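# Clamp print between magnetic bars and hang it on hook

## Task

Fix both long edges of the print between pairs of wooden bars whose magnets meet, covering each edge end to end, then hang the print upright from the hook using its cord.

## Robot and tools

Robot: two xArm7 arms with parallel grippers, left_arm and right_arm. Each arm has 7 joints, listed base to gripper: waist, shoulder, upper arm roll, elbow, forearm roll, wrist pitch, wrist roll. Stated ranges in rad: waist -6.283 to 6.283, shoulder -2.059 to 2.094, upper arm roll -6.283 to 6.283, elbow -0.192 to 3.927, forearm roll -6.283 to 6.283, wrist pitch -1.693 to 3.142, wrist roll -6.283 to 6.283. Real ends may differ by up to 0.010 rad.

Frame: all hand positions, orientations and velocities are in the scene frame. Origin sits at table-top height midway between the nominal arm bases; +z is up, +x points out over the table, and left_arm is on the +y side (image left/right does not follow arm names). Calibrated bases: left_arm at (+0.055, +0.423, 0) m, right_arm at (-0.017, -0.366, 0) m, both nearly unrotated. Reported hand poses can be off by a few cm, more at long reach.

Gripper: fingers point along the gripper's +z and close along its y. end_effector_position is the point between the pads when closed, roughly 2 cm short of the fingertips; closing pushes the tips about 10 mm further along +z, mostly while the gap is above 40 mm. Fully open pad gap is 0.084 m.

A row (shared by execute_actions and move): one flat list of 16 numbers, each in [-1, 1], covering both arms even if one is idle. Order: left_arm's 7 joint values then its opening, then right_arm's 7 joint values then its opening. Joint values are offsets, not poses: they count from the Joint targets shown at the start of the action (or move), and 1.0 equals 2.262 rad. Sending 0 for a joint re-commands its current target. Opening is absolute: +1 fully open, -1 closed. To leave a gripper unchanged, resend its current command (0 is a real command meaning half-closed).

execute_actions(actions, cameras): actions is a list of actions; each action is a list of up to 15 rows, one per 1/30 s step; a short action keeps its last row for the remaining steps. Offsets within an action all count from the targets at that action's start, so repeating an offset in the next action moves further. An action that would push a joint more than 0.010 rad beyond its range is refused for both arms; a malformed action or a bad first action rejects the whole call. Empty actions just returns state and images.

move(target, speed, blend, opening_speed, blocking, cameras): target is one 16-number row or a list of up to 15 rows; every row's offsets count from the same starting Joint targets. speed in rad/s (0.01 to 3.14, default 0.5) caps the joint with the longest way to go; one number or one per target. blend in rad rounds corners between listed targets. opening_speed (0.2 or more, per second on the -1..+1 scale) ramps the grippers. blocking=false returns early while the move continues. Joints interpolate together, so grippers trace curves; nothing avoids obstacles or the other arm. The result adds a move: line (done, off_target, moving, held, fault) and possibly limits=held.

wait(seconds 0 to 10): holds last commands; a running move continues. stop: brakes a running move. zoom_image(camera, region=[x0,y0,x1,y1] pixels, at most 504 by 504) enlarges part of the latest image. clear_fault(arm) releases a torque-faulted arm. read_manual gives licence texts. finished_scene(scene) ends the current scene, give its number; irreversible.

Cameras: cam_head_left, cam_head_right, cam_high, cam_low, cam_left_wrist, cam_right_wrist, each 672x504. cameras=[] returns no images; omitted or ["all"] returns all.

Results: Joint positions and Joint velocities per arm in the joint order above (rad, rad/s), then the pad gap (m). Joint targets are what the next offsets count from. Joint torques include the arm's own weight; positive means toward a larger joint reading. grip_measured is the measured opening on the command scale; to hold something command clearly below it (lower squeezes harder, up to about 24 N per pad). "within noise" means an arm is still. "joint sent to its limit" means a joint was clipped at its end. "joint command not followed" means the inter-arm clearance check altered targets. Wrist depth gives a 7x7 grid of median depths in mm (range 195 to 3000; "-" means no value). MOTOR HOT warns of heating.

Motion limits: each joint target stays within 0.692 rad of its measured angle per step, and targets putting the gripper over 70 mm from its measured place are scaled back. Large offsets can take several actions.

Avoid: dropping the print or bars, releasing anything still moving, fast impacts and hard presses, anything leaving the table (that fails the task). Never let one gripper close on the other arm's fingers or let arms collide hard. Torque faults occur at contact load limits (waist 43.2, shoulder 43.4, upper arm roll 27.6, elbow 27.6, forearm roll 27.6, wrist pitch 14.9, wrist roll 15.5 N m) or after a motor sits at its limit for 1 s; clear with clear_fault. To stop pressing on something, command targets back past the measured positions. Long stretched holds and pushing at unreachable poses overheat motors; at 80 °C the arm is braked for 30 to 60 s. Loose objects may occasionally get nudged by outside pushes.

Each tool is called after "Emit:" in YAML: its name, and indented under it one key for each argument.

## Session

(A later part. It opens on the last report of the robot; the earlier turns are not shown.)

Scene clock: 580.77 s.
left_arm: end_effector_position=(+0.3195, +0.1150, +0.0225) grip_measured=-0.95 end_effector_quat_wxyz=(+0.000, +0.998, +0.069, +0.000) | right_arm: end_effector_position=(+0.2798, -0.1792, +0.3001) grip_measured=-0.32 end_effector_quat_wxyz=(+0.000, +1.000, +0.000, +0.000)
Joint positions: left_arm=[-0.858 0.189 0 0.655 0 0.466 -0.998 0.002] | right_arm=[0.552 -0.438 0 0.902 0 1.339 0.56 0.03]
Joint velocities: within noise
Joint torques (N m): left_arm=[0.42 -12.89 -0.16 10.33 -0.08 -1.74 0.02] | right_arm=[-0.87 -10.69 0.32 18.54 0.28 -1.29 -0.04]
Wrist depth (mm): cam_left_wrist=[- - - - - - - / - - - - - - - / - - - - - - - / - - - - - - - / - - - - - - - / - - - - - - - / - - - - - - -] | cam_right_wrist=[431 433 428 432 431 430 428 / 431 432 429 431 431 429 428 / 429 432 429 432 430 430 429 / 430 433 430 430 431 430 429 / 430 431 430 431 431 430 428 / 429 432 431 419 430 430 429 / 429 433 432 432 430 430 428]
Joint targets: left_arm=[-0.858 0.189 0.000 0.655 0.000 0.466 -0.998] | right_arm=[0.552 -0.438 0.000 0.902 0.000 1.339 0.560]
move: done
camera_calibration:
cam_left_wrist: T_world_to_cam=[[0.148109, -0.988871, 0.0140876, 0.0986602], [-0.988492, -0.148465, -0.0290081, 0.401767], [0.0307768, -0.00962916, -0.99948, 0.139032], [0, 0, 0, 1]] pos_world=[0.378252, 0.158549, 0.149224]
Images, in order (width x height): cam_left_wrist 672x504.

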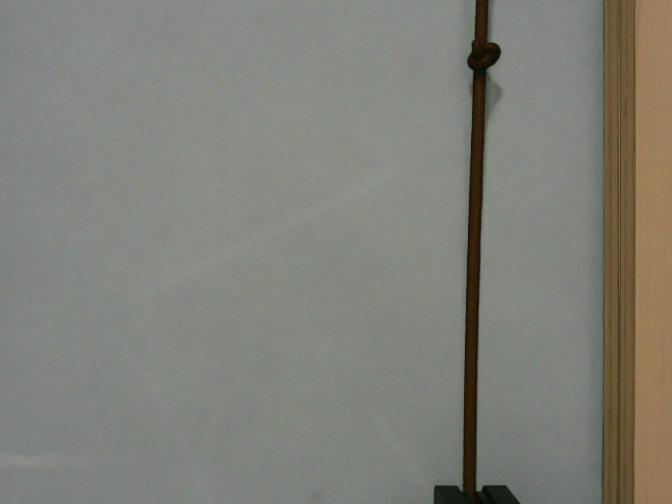

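Emit:
move:
  target:
    - [-0.0115,-0.0582,0,0.0406,0,0.0988,-0.0115,-1,0,0,0,0,0,0,0,-0.3]
    - [-0.0293,-0.0867,0,0.1373,0,0.224,-0.0293,-1,0,0,0,0,0,0,0,-0.3]
    - [-0.0428,-0.079,0,0.2506,0,0.3296,-0.0428,-1,0,0,0,0,0,0,0,-0.3]
  speed: 0.1
  blend: 0.03
  cameras: ["cam_low","cam_left_wrist"]

Emit:
zoom_image:
  camera: "cam_low"
  region: [270, 200, 450, 370]

Scene clock: 597.40 s.
left_arm: end_effector_position=(+0.3309, +0.0307, +0.2603) grip_measured=-0.95 end_effector_quat_wxyz=(+0.000, +0.998, +0.069, +0.000) | right_arm: end_effector_position=(+0.2798, -0.1792, +0.3001) grip_measured=-0.32 end_effector_quat_wxyz=(+0.000, +1.000, +0.000, +0.000)
Joint positions: left_arm=[-0.955 0.01 0 1.222 0 1.212 -1.095 0.002] | right_arm=[0.552 -0.438 0 0.902 0 1.339 0.56 0.03]
Joint velocities: within noise
Joint torques (N m): left_arm=[-0.56 -13.19 -0.1 14.58 0.17 -1.3 -0.21] | right_arm=[-0.87 -10.42 0.23 18.52 0.39 -1.24 0.09]
Wrist depth (mm): cam_left_wrist=[389 388 389 389 390 389 390 / 388 388 389 388 323 388 389 / 387 388 388 388 337 373 387 / 387 387 386 388 227 373 387 / 386 387 387 387 225 373 387 / 386 386 386 386 222 373 386 / 386 386 386 385 - 371 386] | cam_right_wrist=[376 414 432 431 430 430 429 / 370 412 432 431 430 430 428 / 362 409 431 431 431 429 430 / 355 406 431 431 430 429 429 / 345 399 421 431 431 429 429 / 338 395 420 432 430 430 429 / 331 389 421 432 430 429 429]
Joint targets: left_arm=[-0.955 0.010 0.000 1.222 0.000 1.212 -1.095] | right_arm=[0.552 -0.438 0.000 0.902 0.000 1.339 0.560]
move: done
camera_calibration:
cam_left_wrist: T_world_to_cam=[[0.148207, -0.988857, 0.0140052, 0.0103515], [-0.988474, -0.148562, -0.0291211, 0.407477], [0.0308772, -0.00952787, -0.999478, 0.375499], [0, 0, 0, 1]] pos_world=[0.389652, 0.0743493, 0.387024]
Images, in order (width x height): cam_low 672x504, cam_left_wrist 672x504.

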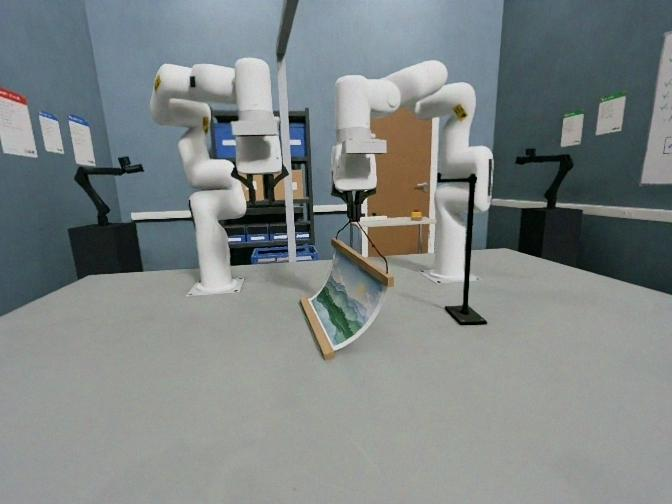

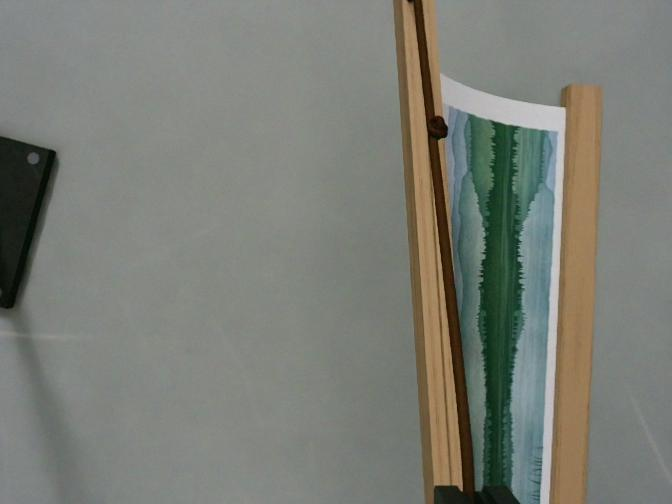

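Scaled by 2.800 from the camera's 672x504 image, which has a finer 960x720 frame.

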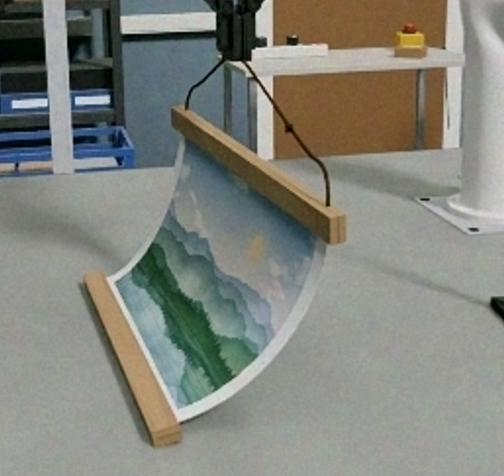

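Emit:
move:
  target: [0,0.0067,0,0.1596,0,0.1529,0,-1,0,0,0,0,0,0,0,-0.3]
  speed: 0.1
  cameras: ["cam_low","cam_left_wrist","cam_high"]

Scene clock: 635.57 s.
left_arm: end_effector_position=(+0.3309, +0.0308, +0.3802) grip_measured=-0.95 end_effector_quat_wxyz=(+0.000, +0.998, +0.069, +0.000) | right_arm: end_effector_position=(+0.2798, -0.1792, +0.3001) grip_measured=-0.32 end_effector_quat_wxyz=(+0.000, +1.000, +0.000, +0.000)
Joint positions: left_arm=[-0.955 0.025 0 1.583 0 1.558 -1.095 0.002] | right_arm=[0.552 -0.438 0 0.902 0 1.339 0.56 0.03]
Joint velocities: within noise
Joint torques (N m): left_arm=[0.14 -13.27 0.1 14.61 -0.03 -1.52 -0.12] | right_arm=[-1.1 -10.75 0.4 18.79 0.23 -1.4 -0.06]
Wrist depth (mm): cam_left_wrist=[508 507 508 509 509 510 510 / 509 508 509 508 507 507 509 / 506 507 508 507 508 508 507 / 498 506 506 - 507 507 506 / 507 506 506 505 505 507 506 / 505 505 506 - 506 506 506 / 505 503 506 - 505 505 504] | cam_right_wrist=[434 432 432 431 430 430 430 / 434 432 431 431 430 430 429 / 433 433 432 431 430 429 430 / 433 433 431 432 431 430 429 / 433 432 432 431 430 429 429 / 433 433 431 431 431 430 428 / 434 432 433 432 430 431 429]
Joint targets: left_arm=[-0.955 0.025 0.000 1.583 0.000 1.558 -1.095] | right_arm=[0.552 -0.438 0.000 0.902 0.000 1.339 0.560]
move: done
camera_calibration:
cam_left_wrist: T_world_to_cam=[[0.148305, -0.988843, 0.0140069, 0.00864663], [-0.98846, -0.14866, -0.0291204, 0.410871], [0.0308777, -0.00952658, -0.999478, 0.495339], [0, 0, 0, 1]] pos_world=[0.389552, 0.0743489, 0.506924]
Images, in order (width x height): cam_high 672x504, cam_low 672x504, cam_left_wrist 672x504.

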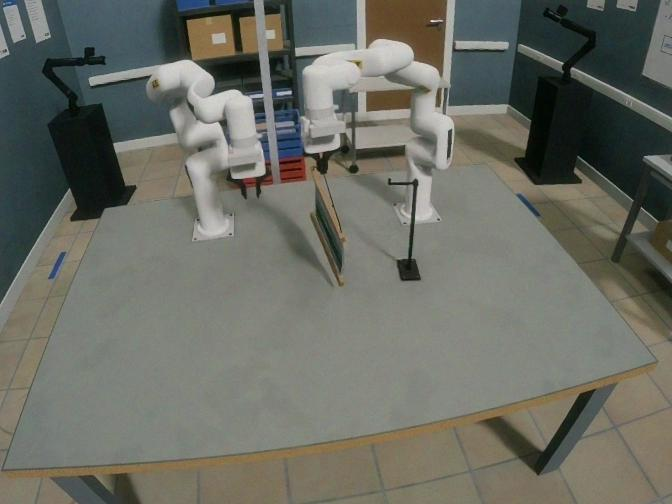

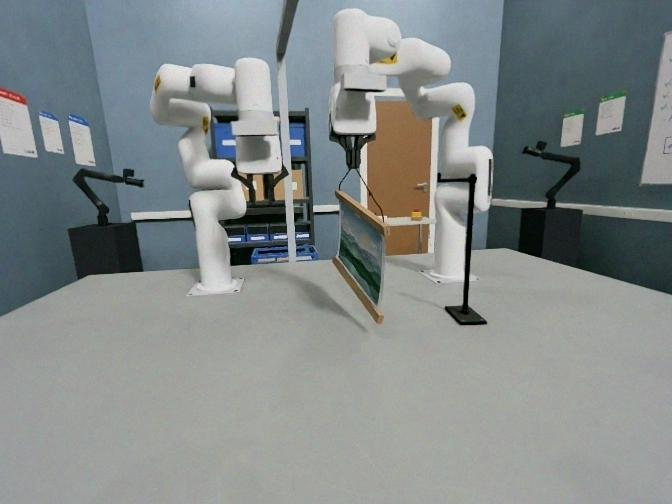

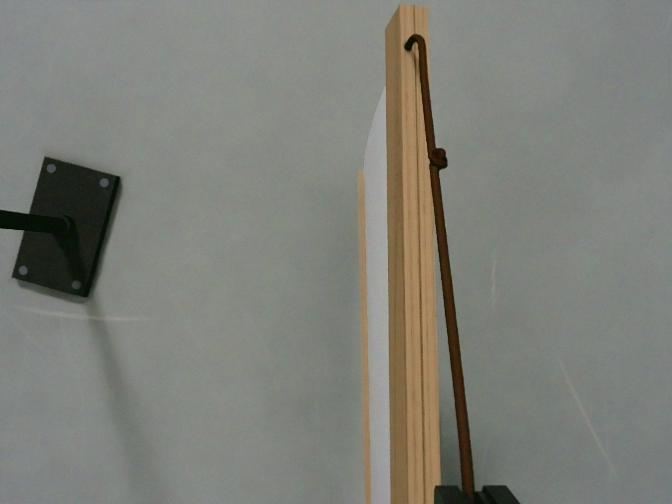

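Emit:
zoom_image:
  camera: "cam_low"
  region: [310, 130, 510, 340]

Emit:
zoom_image:
  camera: "cam_high"
  region: [280, 110, 460, 300]

Scaled by 2.400 from the camera's 672x504 image, which has a finer 960x720 frame.

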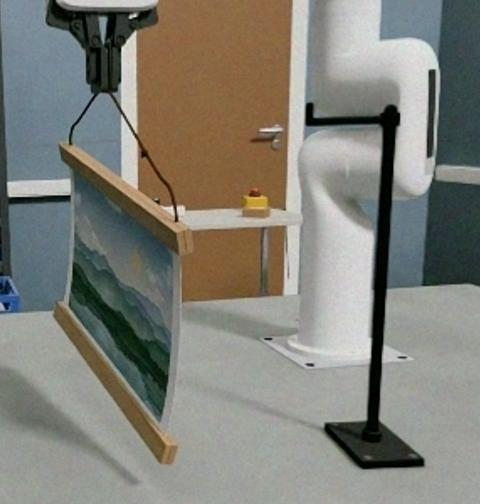

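Scaled by 2.653 from the camera's 672x504 image, which has a finer 960x720 frame.

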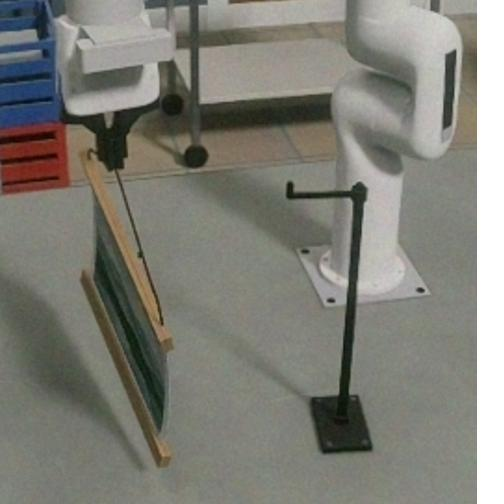

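Emit:
move:
  target: [0.09178,-0.10261,0,-0.0846,0,0.018,0.20142,-1,0,0,0,0,0,0,0,-0.3]
  speed: 0.08
  cameras: ["cam_low","cam_left_wrist","cam_high","cam_head_left"]

Scene clock: 658.37 s.
left_arm: end_effector_position=(+0.3530, +0.1451, +0.4001) grip_measured=-0.95 end_effector_quat_wxyz=(+0.000, +0.998, -0.055, +0.000) | right_arm: end_effector_position=(+0.2798, -0.1792, +0.3001) grip_measured=-0.32 end_effector_quat_wxyz=(+0.000, +1.000, +0.000, +0.000)
Joint positions: left_arm=[-0.747 -0.207 0 1.392 0 1.598 -0.639 0.002] | right_arm=[0.552 -0.438 0 0.902 0 1.339 0.56 0.03]
Joint velocities: within noise
Joint torques (N m): left_arm=[0.33 -10.39 -0.05 14.4 -0.04 -1.52 0.02] | right_arm=[-0.92 -10.83 0.5 18.91 0.32 -1.36 -0.01]
Wrist depth (mm): cam_left_wrist=[527 528 527 527 529 530 529 / 525 527 528 527 528 528 527 / 524 526 526 526 529 527 528 / 524 526 526 - 527 528 528 / 524 517 526 527 526 526 527 / 269 524 524 - 525 526 525 / 523 524 524 - 525 526 526] | cam_right_wrist=[434 433 432 431 431 429 429 / 434 433 432 430 431 430 429 / 433 434 431 431 430 430 429 / 434 432 433 432 431 430 429 / 433 433 432 431 431 430 429 / 434 432 432 431 430 431 429 / 433 432 432 430 430 430 428]
Joint targets: left_arm=[-0.747 -0.207 0.000 1.392 0.000 1.598 -0.639] | right_arm=[0.552 -0.438 0.000 0.902 0.000 1.339 0.560]
move: done
camera_calibration:
cam_left_wrist: T_world_to_cam=[[-0.0989605, -0.994995, 0.0138723, 0.206349], [-0.994706, 0.0985246, -0.0292058, 0.416855], [0.0276928, -0.0166891, -0.999477, 0.517782], [0, 0, 0, 1]] pos_world=[0.42073, 0.172887, 0.526824]
Images, in order (width x height): cam_head_left 672x504, cam_high 672x504, cam_low 672x504, cam_left_wrist 672x504.

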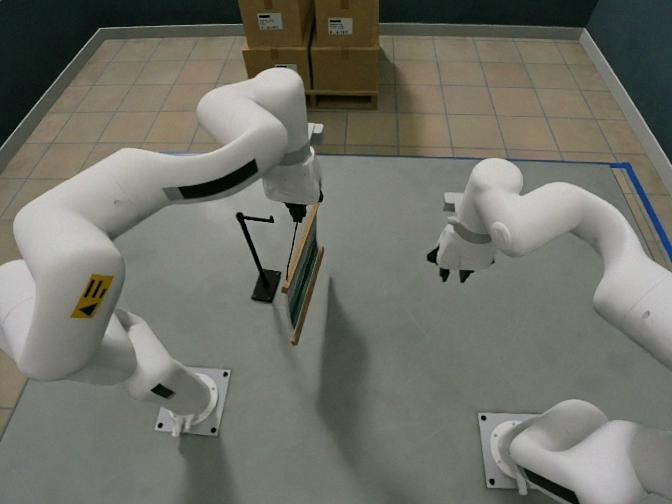

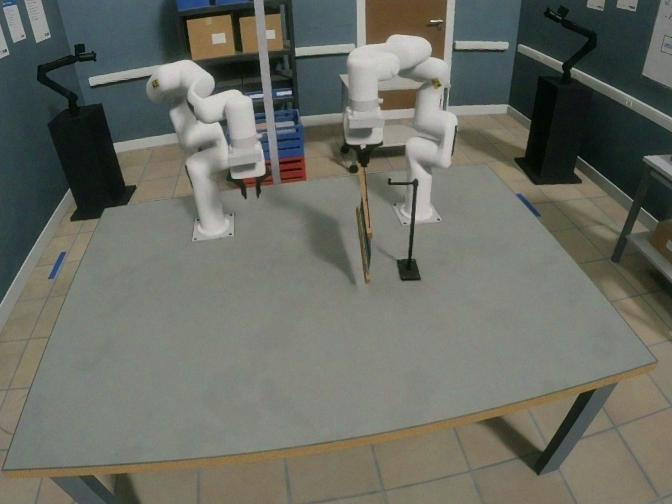

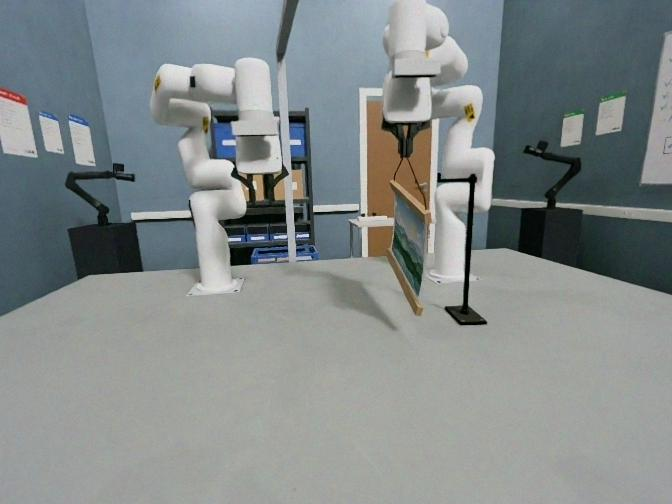

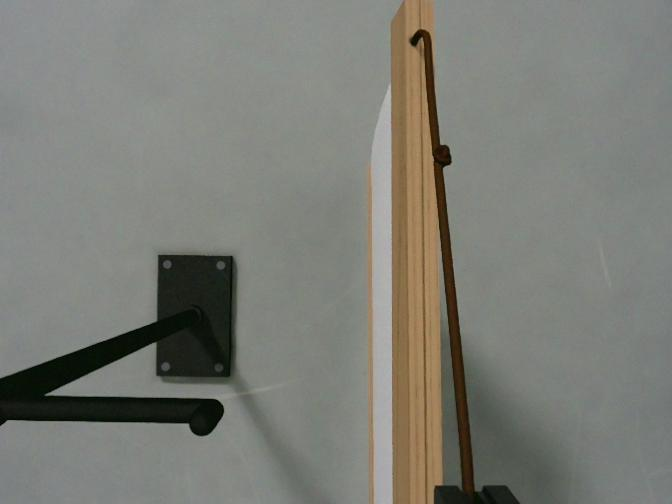

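Emit:
move:
  target: [0.0353,-0.0478,0,-0.0443,0,0.0035,0.0353,-1,0,0,0,0,0,0,0,-0.3]
  speed: 0.06
  cameras: ["cam_low","cam_left_wrist","cam_high"]

Emit:
zoom_image:
  camera: "cam_low"
  region: [360, 110, 520, 330]

Emit:
zoom_image:
  camera: "cam_high"
  region: [320, 120, 450, 300]

Scene clock: 679.03 s.
left_arm: end_effector_position=(+0.3486, +0.1901, +0.4001) grip_measured=-0.95 end_effector_quat_wxyz=(+0.000, +0.998, -0.055, +0.000) | right_arm: end_effector_position=(+0.2798, -0.1792, +0.3001) grip_measured=-0.32 end_effector_quat_wxyz=(+0.000, +1.000, +0.000, +0.000)
Joint positions: left_arm=[-0.667 -0.315 0 1.292 0 1.606 -0.559 0.002] | right_arm=[0.552 -0.438 0 0.902 0 1.339 0.56 0.03]
Joint velocities: within noise
Joint torques (N m): left_arm=[0.33 -8.72 0.14 14.07 0.32 -1.51 -0.25] | right_arm=[-0.37 -10.81 0.51 18.77 0.03 -1.42 0.09]
Wrist depth (mm): cam_left_wrist=[527 528 528 527 528 530 529 / 525 527 527 527 527 528 528 / 526 525 526 - 527 528 529 / 526 527 526 - 528 528 528 / 525 524 517 526 527 527 529 / 523 524 200 - 526 525 526 / 524 523 524 - 525 526 526] | cam_right_wrist=[434 433 432 431 430 430 429 / 433 432 432 431 430 430 429 / 434 434 432 430 431 431 429 / 433 434 432 431 430 430 429 / 434 434 431 432 431 430 429 / 434 432 432 432 431 429 430 / 435 433 431 432 430 430 429]
Joint targets: left_arm=[-0.667 -0.315 0.000 1.291 0.000 1.606 -0.559] | right_arm=[0.552 -0.438 0.000 0.902 0.000 1.339 0.560]
move: done
camera_calibration:
cam_left_wrist: T_world_to_cam=[[-0.0989605, -0.994995, 0.0138723, 0.250678], [-0.994706, 0.0985246, -0.0292058, 0.407945], [0.0276928, -0.0166891, -0.999477, 0.518658], [0, 0, 0, 1]] pos_world=[0.41623, 0.217887, 0.526824]
Images, in order (width x height): cam_high 672x504, cam_low 672x504, cam_left_wrist 672x504.

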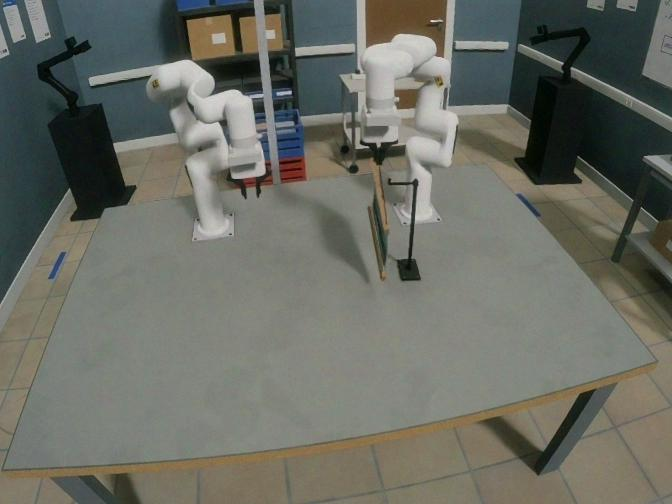

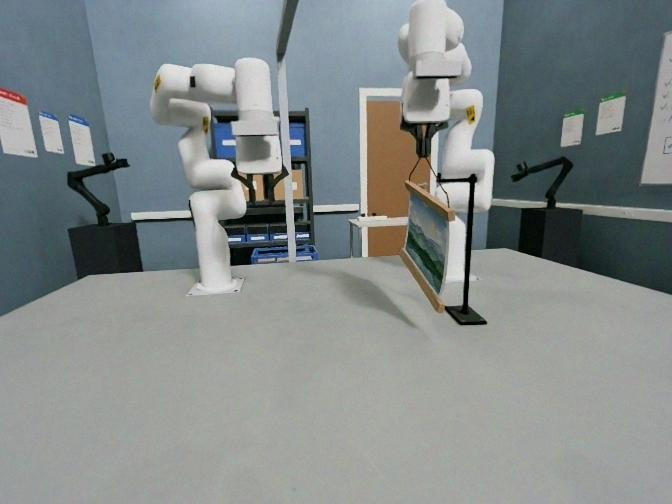

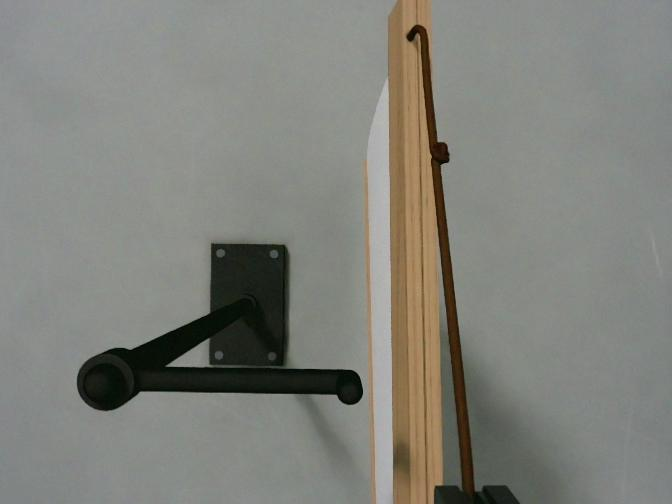

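Scaled by 2.291 from the camera's 672x504 image, which has a finer 960x720 frame.

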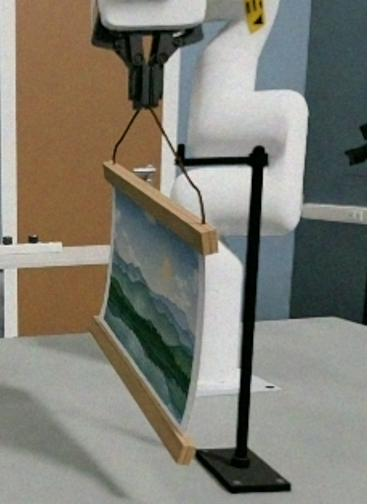

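Scaled by 2.800 from the camera's 672x504 image, which has a finer 960x720 frame.

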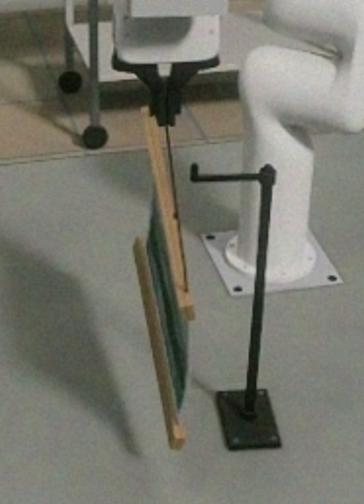

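Emit:
move:
  target: [0.0542,-0.03493,0,-0.02953,0,0.0054,0.0542,-1,0,0,0,0,0,0,0,-0.3]
  speed: 0.05
  cameras: ["cam_low","cam_left_wrist"]

Emit:
zoom_image:
  camera: "cam_low"
  region: [360, 110, 520, 330]

Scene clock: 693.17 s.
left_arm: end_effector_position=(+0.3541, +0.2404, +0.4001) grip_measured=-0.95 end_effector_quat_wxyz=(+0.000, +0.998, -0.055, +0.000) | right_arm: end_effector_position=(+0.2798, -0.1792, +0.3001) grip_measured=-0.32 end_effector_quat_wxyz=(+0.000, +1.000, +0.000, +0.000)
Joint positions: left_arm=[-0.545 -0.394 0 1.225 0 1.619 -0.437 0.002] | right_arm=[0.552 -0.438 0 0.902 0 1.339 0.56 0.03]
Joint velocities: within noise
Joint torques (N m): left_arm=[0.48 -7.57 0.15 14.08 0.05 -1.49 0.02] | right_arm=[-0.41 -11.01 0.28 18.73 0.06 -1.4 -0.03]
Wrist depth (mm): cam_left_wrist=[528 527 529 528 527 528 529 / 527 527 529 527 528 529 529 / 525 526 526 - 528 528 528 / 525 525 526 - 527 527 528 / 525 525 526 - 527 529 528 / 522 525 525 200 231 527 528 / 523 524 524 - 526 526 527] | cam_right_wrist=[434 433 432 431 430 430 429 / 434 433 432 432 431 429 429 / 434 433 433 432 430 430 428 / 434 434 433 431 432 430 429 / 435 433 433 432 431 429 429 / 433 433 432 431 432 431 430 / 435 433 433 431 431 430 430]
Joint targets: left_arm=[-0.545 -0.394 0.000 1.225 0.000 1.619 -0.437] | right_arm=[0.552 -0.438 0.000 0.902 0.000 1.339 0.560]
move: done
camera_calibration:
cam_left_wrist: T_world_to_cam=[[-0.0989605, -0.994995, 0.0138723, 0.301271], [-0.994706, 0.0985246, -0.0292058, 0.408461], [0.0276928, -0.0166891, -0.999477, 0.519345], [0, 0, 0, 1]] pos_world=[0.42173, 0.268187, 0.526824]
Images, in order (width x height): cam_low 672x504, cam_left_wrist 672x504.

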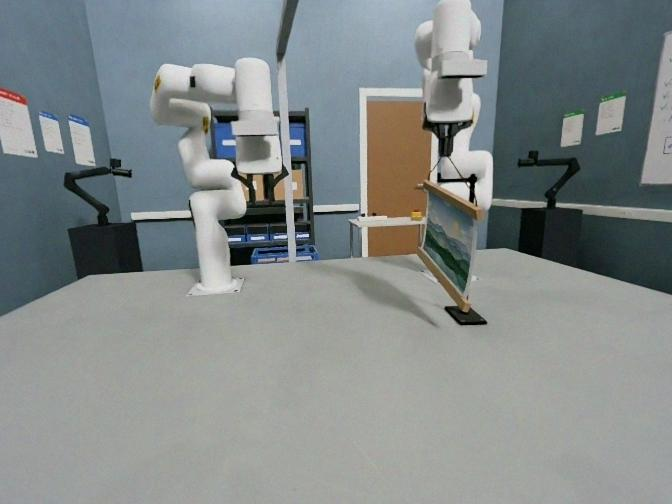

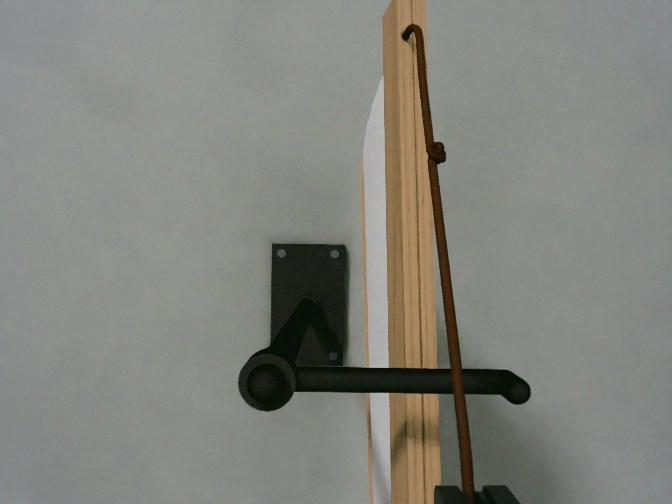

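Scaled by 2.291 from the camera's 672x504 image, which has a finer 960x720 frame.

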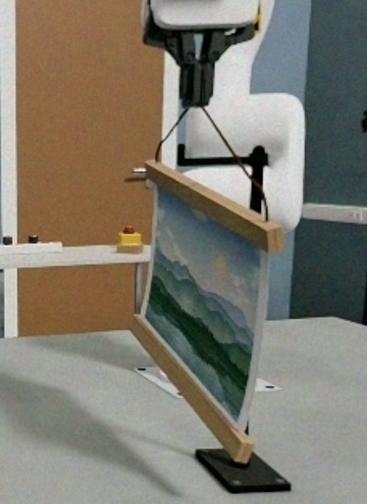

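Emit:
move:
  target: [0.0001,-0.01066,0,-0.05374,0,-0.04308,0.0001,-1,0,0,0,0,0,0,0,-0.3]
  speed: 0.05
  cameras: ["cam_low","cam_left_wrist"]

Emit:
zoom_image:
  camera: "cam_low"
  region: [360, 110, 520, 330]

Scene clock: 708.40 s.
left_arm: end_effector_position=(+0.3546, +0.2402, +0.3651) grip_measured=-0.95 end_effector_quat_wxyz=(+0.000, +0.998, -0.055, +0.000) | right_arm: end_effector_position=(+0.2798, -0.1792, +0.3001) grip_measured=-0.32 end_effector_quat_wxyz=(+0.000, +1.000, +0.000, +0.000)
Joint positions: left_arm=[-0.544 -0.418 0 1.103 0 1.521 -0.437 0.002] | right_arm=[0.552 -0.438 0 0.902 0 1.339 0.56 0.03]
Joint velocities: within noise
Joint torques (N m): left_arm=[0.36 -7.38 0.25 14.53 -0.1 -2.11 -0.03] | right_arm=[-0.22 -10.75 0.51 18.59 0.08 -1.27 -0.03]
Wrist depth (mm): cam_left_wrist=[492 491 493 495 494 496 494 / 491 492 493 493 492 494 494 / 490 490 491 493 492 493 493 / 491 490 492 - 491 494 494 / 490 492 491 482 491 492 493 / 490 - - - 492 491 493 / 488 488 490 - 491 492 493] | cam_right_wrist=[434 433 432 432 430 429 429 / 434 433 431 431 431 429 429 / 434 434 432 431 431 430 429 / 433 433 431 432 431 430 429 / 434 433 433 430 431 430 428 / 434 433 433 431 430 429 429 / 434 433 433 431 431 430 429]
Joint targets: left_arm=[-0.544 -0.418 0.000 1.103 0.000 1.521 -0.437] | right_arm=[0.552 -0.438 0.000 0.902 0.000 1.339 0.560]
move: done
camera_calibration:
cam_left_wrist: T_world_to_cam=[[-0.0989605, -0.994995, 0.0138723, 0.301605], [-0.994706, 0.0985246, -0.0292058, 0.407958], [0.0276928, -0.0166891, -0.999477, 0.484446], [0, 0, 0, 1]] pos_world=[0.42223, 0.267987, 0.491924]
Images, in order (width x height): cam_low 672x504, cam_left_wrist 672x504.

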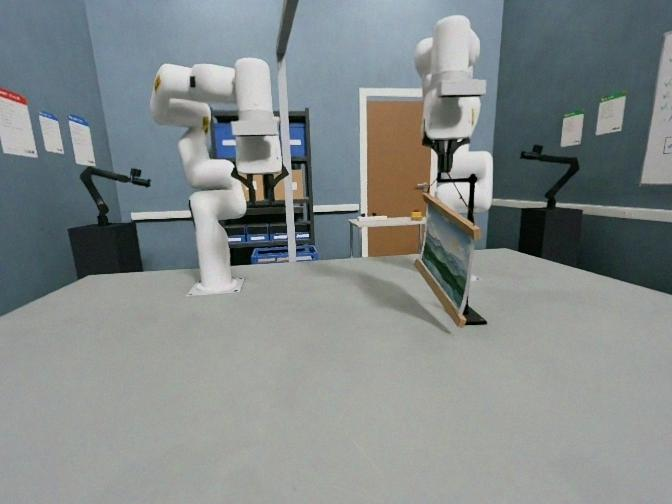

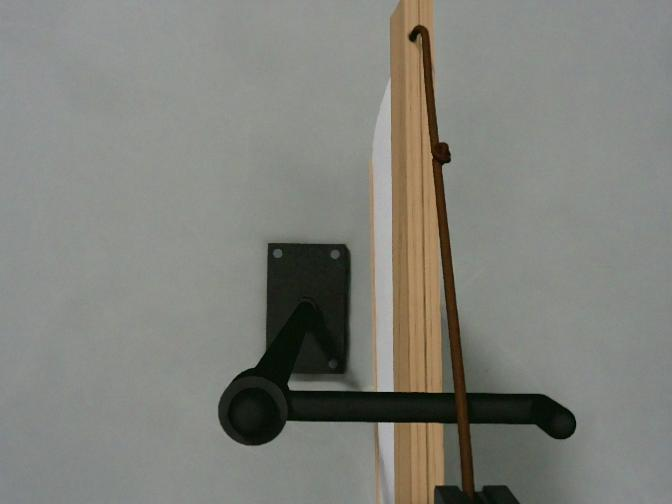

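Scaled by 2.291 from the camera's 672x504 image, which has a finer 960x720 frame.

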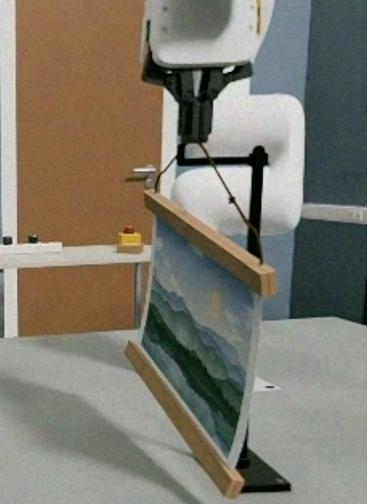

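Emit:
move:
  target: [0.0002,-0.00228,0,-0.01838,0,-0.01609,0.0002,-1,0,0,0,0,0,0,0,-0.3]
  speed: 0.03
  cameras: ["cam_low","cam_left_wrist"]

Emit:
zoom_image:
  camera: "cam_low"
  region: [360, 110, 520, 330]

Scene clock: 717.90 s.
left_arm: end_effector_position=(+0.3551, +0.2401, +0.3521) grip_measured=-0.95 end_effector_quat_wxyz=(+0.000, +0.998, -0.055, +0.000) | right_arm: end_effector_position=(+0.2798, -0.1792, +0.3001) grip_measured=-0.32 end_effector_quat_wxyz=(+0.000, +1.000, +0.000, +0.000)
Joint positions: left_arm=[-0.544 -0.423 0 1.062 0 1.485 -0.436 0.002] | right_arm=[0.552 -0.438 0 0.902 0 1.339 0.56 0.03]
Joint velocities: within noise
Joint torques (N m): left_arm=[0.36 -6.84 0.32 14.14 0.15 -1.63 0.04] | right_arm=[-0.58 -11.02 0.56 18.51 0.22 -1.33 0.06]
Wrist depth (mm): cam_left_wrist=[479 479 479 480 481 482 481 / 479 480 480 481 480 480 482 / 477 478 479 - 480 481 481 / 477 479 479 - 479 480 481 / 477 477 479 470 479 479 480 / 477 - - - 479 479 479 / 476 477 477 - 478 478 479] | cam_right_wrist=[434 433 432 432 431 429 429 / 433 431 433 431 431 429 429 / 434 434 432 432 431 429 430 / 434 433 432 431 430 430 429 / 434 433 432 431 431 430 429 / 434 433 432 431 430 430 429 / 434 433 431 432 430 430 429]
Joint targets: left_arm=[-0.544 -0.423 0.000 1.062 0.000 1.485 -0.436] | right_arm=[0.552 -0.438 0.000 0.902 0.000 1.339 0.560]
move: done
camera_calibration:
cam_left_wrist: T_world_to_cam=[[-0.0989605, -0.994995, 0.0138723, 0.301735], [-0.994706, 0.0985246, -0.0292058, 0.408086], [0.0276928, -0.0166891, -0.999477, 0.471438], [0, 0, 0, 1]] pos_world=[0.42273, 0.267887, 0.478924]
Images, in order (width x height): cam_low 672x504, cam_left_wrist 672x504.

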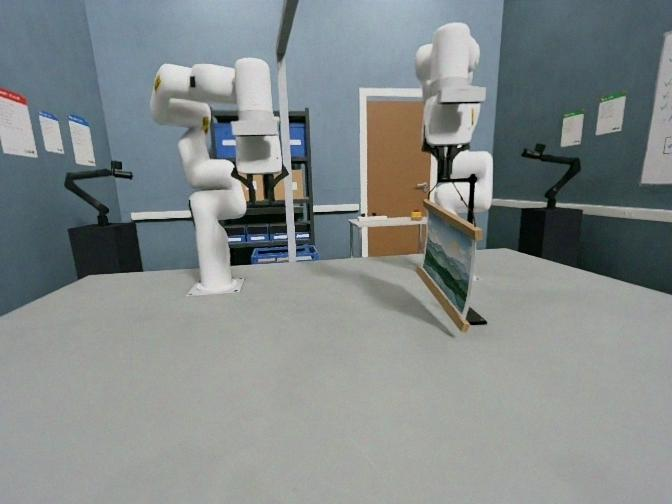

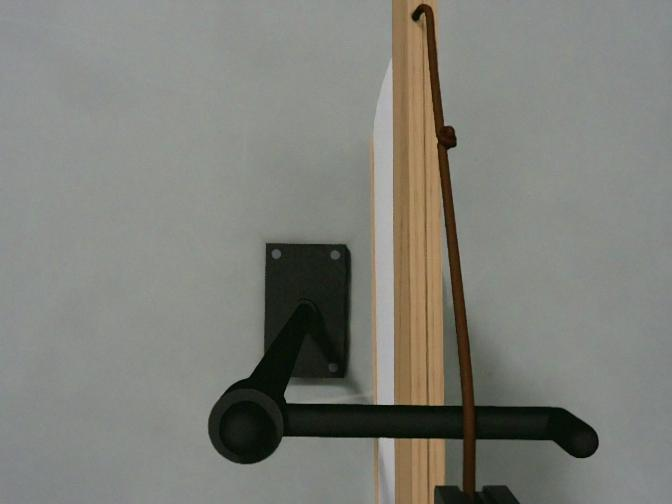

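Scaled by 2.291 from the camera's 672x504 image, which has a finer 960x720 frame.

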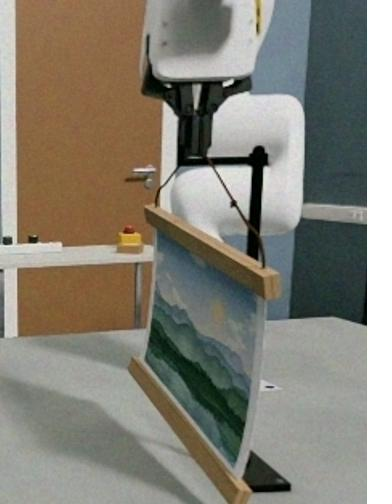

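Emit:
move:
  target:
    - [0.0003,-0.0007,0,-0.00943,0,-0.00874,0.0003,-1,0,0,0,0,0,0,0,-0.3]
    - [0.0003,-0.00152,0,-0.01641,0,-0.0149,0.0003,-1,0,0,0,0,0,0,0,-0.3]
  speed: 0.02
  blend: 0.01
  cameras: ["cam_low","cam_left_wrist"]

Emit:
zoom_image:
  camera: "cam_low"
  region: [400, 140, 520, 330]

Scene clock: 742.60 s.
left_arm: end_effector_position=(+0.3555, +0.2400, +0.3401) grip_measured=-0.95 end_effector_quat_wxyz=(+0.000, +0.998, -0.055, +0.000) | right_arm: end_effector_position=(+0.2798, -0.1792, +0.3001) grip_measured=-0.32 end_effector_quat_wxyz=(+0.000, +1.000, +0.000, +0.000)
Joint positions: left_arm=[-0.543 -0.427 0 1.025 0 1.451 -0.435 0.002] | right_arm=[0.552 -0.438 0 0.902 0 1.339 0.56 0.03]
Joint velocities: within noise
Joint torques (N m): left_arm=[-0.01 -6.72 0.07 13.94 -0.35 -1.82 0.01] | right_arm=[-0.39 -10.89 0.17 18.59 0.6 -1.34 0.12]
Wrist depth (mm): cam_left_wrist=[468 467 468 469 470 469 470 / 467 467 468 - 469 470 469 / 466 466 468 - 468 469 469 / 465 465 467 459 468 469 467 / 466 466 466 457 467 469 468 / 464 - 467 - 468 466 468 / 465 464 465 - 466 468 466] | cam_right_wrist=[434 433 431 432 431 430 430 / 434 433 432 431 431 430 430 / 434 433 432 432 431 430 429 / 434 433 432 432 432 430 429 / 434 433 432 432 432 430 429 / 433 433 432 432 431 430 429 / 433 433 432 431 430 430 429]
Joint targets: left_arm=[-0.543 -0.427 0.000 1.024 0.000 1.451 -0.435] | right_arm=[0.552 -0.438 0.000 0.902 0.000 1.339 0.560]
move: done; blend cut to 0.0079 rad at target 1
camera_calibration:
cam_left_wrist: T_world_to_cam=[[-0.0989612, -0.994995, 0.0138723, 0.301942], [-0.994706, 0.0985253, -0.0292058, 0.408133], [0.0276928, -0.0166891, -0.999477, 0.459433], [0, 0, 0, 1]] pos_world=[0.42313, 0.267887, 0.466924]
Images, in order (width x height): cam_low 672x504, cam_left_wrist 672x504.

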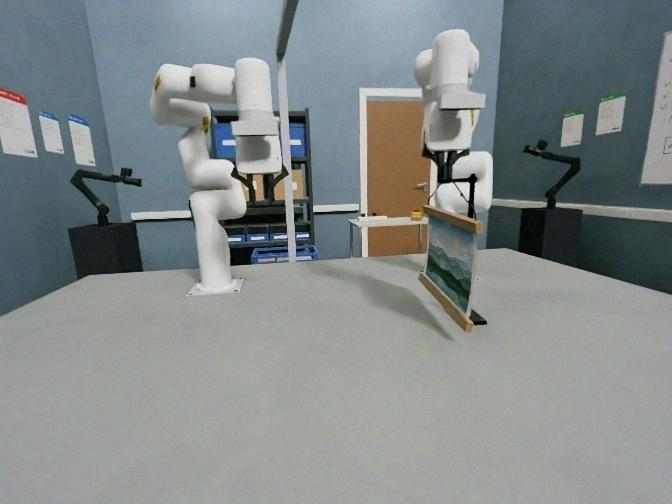

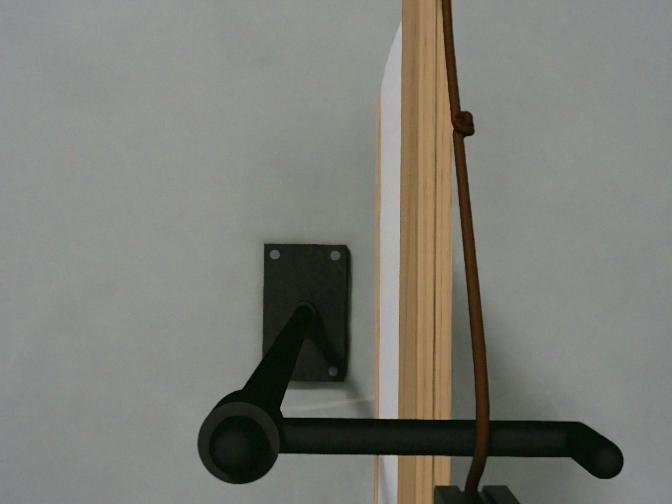

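Scaled by 2.653 from the camera's 672x504 image, which has a finer 960x720 frame.

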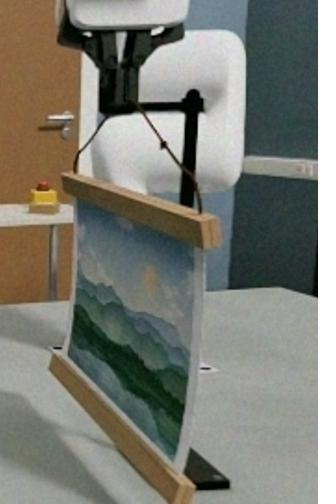

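Emit:
move:
  target: [0,0,0,0,0,0,0,-0.55,0,0,0,0,0,0,0,-0.3]
  opening_speed: 0.25
  cameras: ["cam_low","cam_left_wrist"]

Emit:
zoom_image:
  camera: "cam_low"
  region: [400, 140, 520, 330]

Scene clock: 752.33 s.
left_arm: end_effector_position=(+0.3555, +0.2400, +0.3401) grip_measured=-0.57 end_effector_quat_wxyz=(+0.000, +0.998, -0.055, +0.000) | right_arm: end_effector_position=(+0.2798, -0.1792, +0.3001) grip_measured=-0.32 end_effector_quat_wxyz=(+0.000, +1.000, +0.000, +0.000)
Joint positions: left_arm=[-0.543 -0.427 0 1.024 0 1.451 -0.435 0.019] | right_arm=[0.552 -0.438 0 0.902 0 1.339 0.56 0.03]
Joint velocities: within noise
Joint torques (N m): left_arm=[-0.32 -6.87 0.27 14.38 -0.02 -1.61 -0.12] | right_arm=[-0.68 -10.62 0.46 18.72 0.36 -1.39 0.03]
Wrist depth (mm): cam_left_wrist=[467 468 468 469 469 468 470 / 466 467 468 469 467 468 470 / 467 465 467 467 221 468 469 / 466 465 465 - 216 469 469 / 465 465 465 458 218 467 468 / 465 - - - 465 466 468 / 464 465 - - 467 468 467] | cam_right_wrist=[434 432 432 432 431 430 429 / 434 433 432 431 431 430 429 / 433 433 431 431 431 430 429 / 433 433 432 432 431 430 429 / 434 433 433 432 431 430 428 / 434 434 432 433 431 430 429 / 434 434 432 431 429 430 429]
Joint targets: left_arm=[-0.543 -0.427 0.000 1.024 0.000 1.451 -0.435] | right_arm=[0.552 -0.438 0.000 0.902 0.000 1.339 0.560]
move: done
camera_calibration:
cam_left_wrist: T_world_to_cam=[[-0.0989605, -0.994995, 0.0138723, 0.301943], [-0.994706, 0.0985246, -0.0292058, 0.40813], [0.0276928, -0.0166891, -0.999477, 0.459333], [0, 0, 0, 1]] pos_world=[0.42313, 0.267887, 0.466824]
Images, in order (width x height): cam_low 672x504, cam_left_wrist 672x504.

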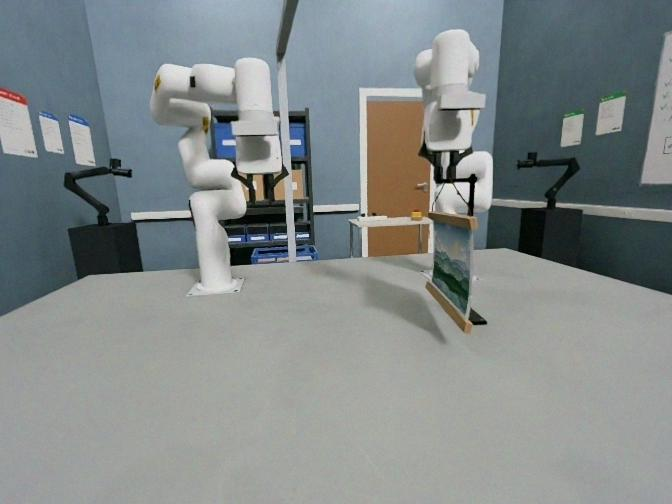

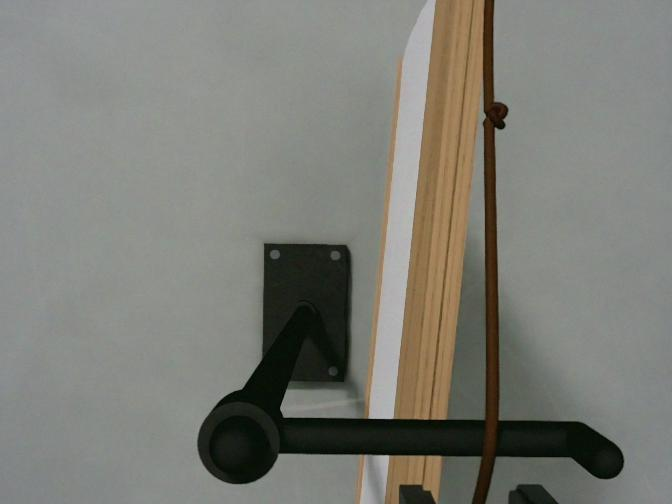

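Scaled by 2.653 from the camera's 672x504 image, which has a finer 960x720 frame.

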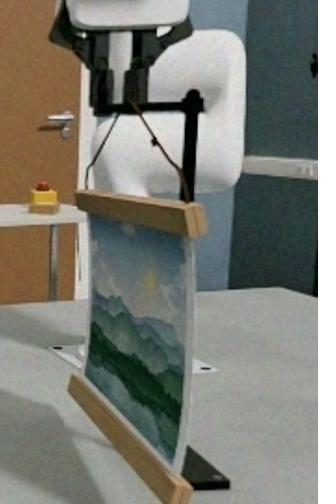

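Emit:
move:
  target:
    - [0,0.0094,0,0.05851,0,0.04911,0,-0.55,0,0,0,0,0,0,0,-0.3]
    - [0,0.03538,0,0.15934,0,0.12395,0,-0.55,0,0,0,0,0,0,0,-0.3]
  speed: [0.06,0.12]
  blend: 0.02
  cameras: ["cam_low","cam_left_wrist","cam_high"]

Emit:
zoom_image:
  camera: "cam_low"
  region: [400, 140, 520, 330]

Scene clock: 772.40 s.
left_arm: end_effector_position=(+0.3553, +0.2402, +0.4403) grip_measured=-0.57 end_effector_quat_wxyz=(+0.000, +0.998, -0.055, +0.000) | right_arm: end_effector_position=(+0.2798, -0.1792, +0.3001) grip_measured=-0.32 end_effector_quat_wxyz=(+0.000, +1.000, +0.000, +0.000)
Joint positions: left_arm=[-0.543 -0.347 0 1.385 0 1.731 -0.435 0.019] | right_arm=[0.552 -0.438 0 0.902 0 1.339 0.56 0.03]
Joint velocities: within noise
Joint torques (N m): left_arm=[-0.26 -6.92 0.21 13.13 0.32 -1.39 -0.16] | right_arm=[-0.07 -10.93 0.42 18.63 0.27 -1.38 0.11]
Wrist depth (mm): cam_left_wrist=[567 568 569 570 568 569 569 / 564 568 567 567 568 569 570 / 566 567 567 566 568 569 570 / 565 566 564 559 567 570 569 / 565 565 565 558 566 565 568 / 565 562 566 240 564 567 566 / 562 564 564 565 564 565 566] | cam_right_wrist=[433 432 432 431 430 430 428 / 433 434 433 432 431 430 429 / 433 433 432 431 430 430 430 / 433 433 432 432 431 430 429 / 434 432 431 431 430 430 430 / 435 433 433 432 431 429 428 / 434 432 432 431 431 429 429]
Joint targets: left_arm=[-0.543 -0.347 0.000 1.385 0.000 1.731 -0.435] | right_arm=[0.552 -0.438 0.000 0.902 0.000 1.339 0.560]
move: done
camera_calibration:
cam_left_wrist: T_world_to_cam=[[-0.0989605, -0.994995, 0.0138723, 0.300732], [-0.994706, 0.0985246, -0.0292058, 0.410838], [0.0276928, -0.0166891, -0.999477, 0.559489], [0, 0, 0, 1]] pos_world=[0.42293, 0.268087, 0.567024]
Images, in order (width x height): cam_high 672x504, cam_low 672x504, cam_left_wrist 672x504.

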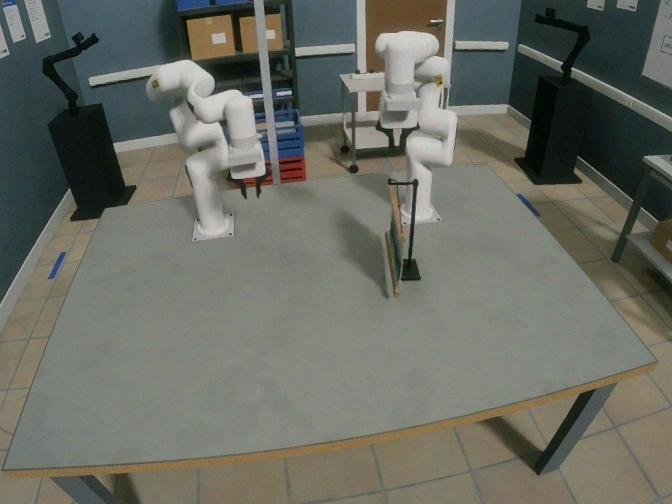

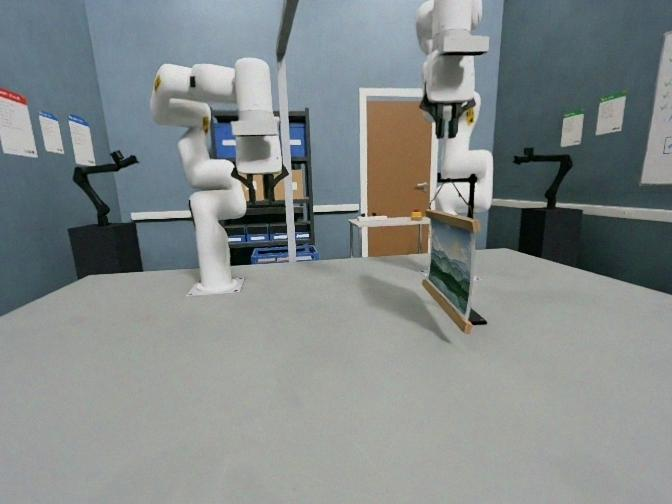

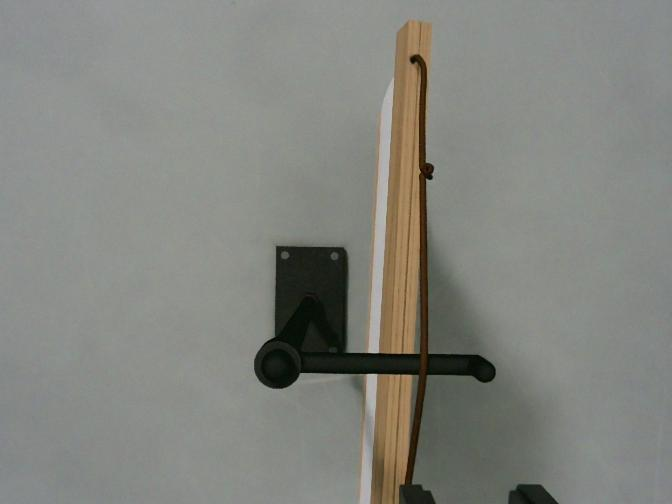

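Scaled by 2.653 from the camera's 672x504 image, which has a finer 960x720 frame.

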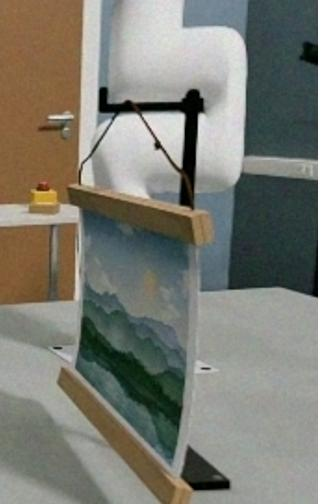

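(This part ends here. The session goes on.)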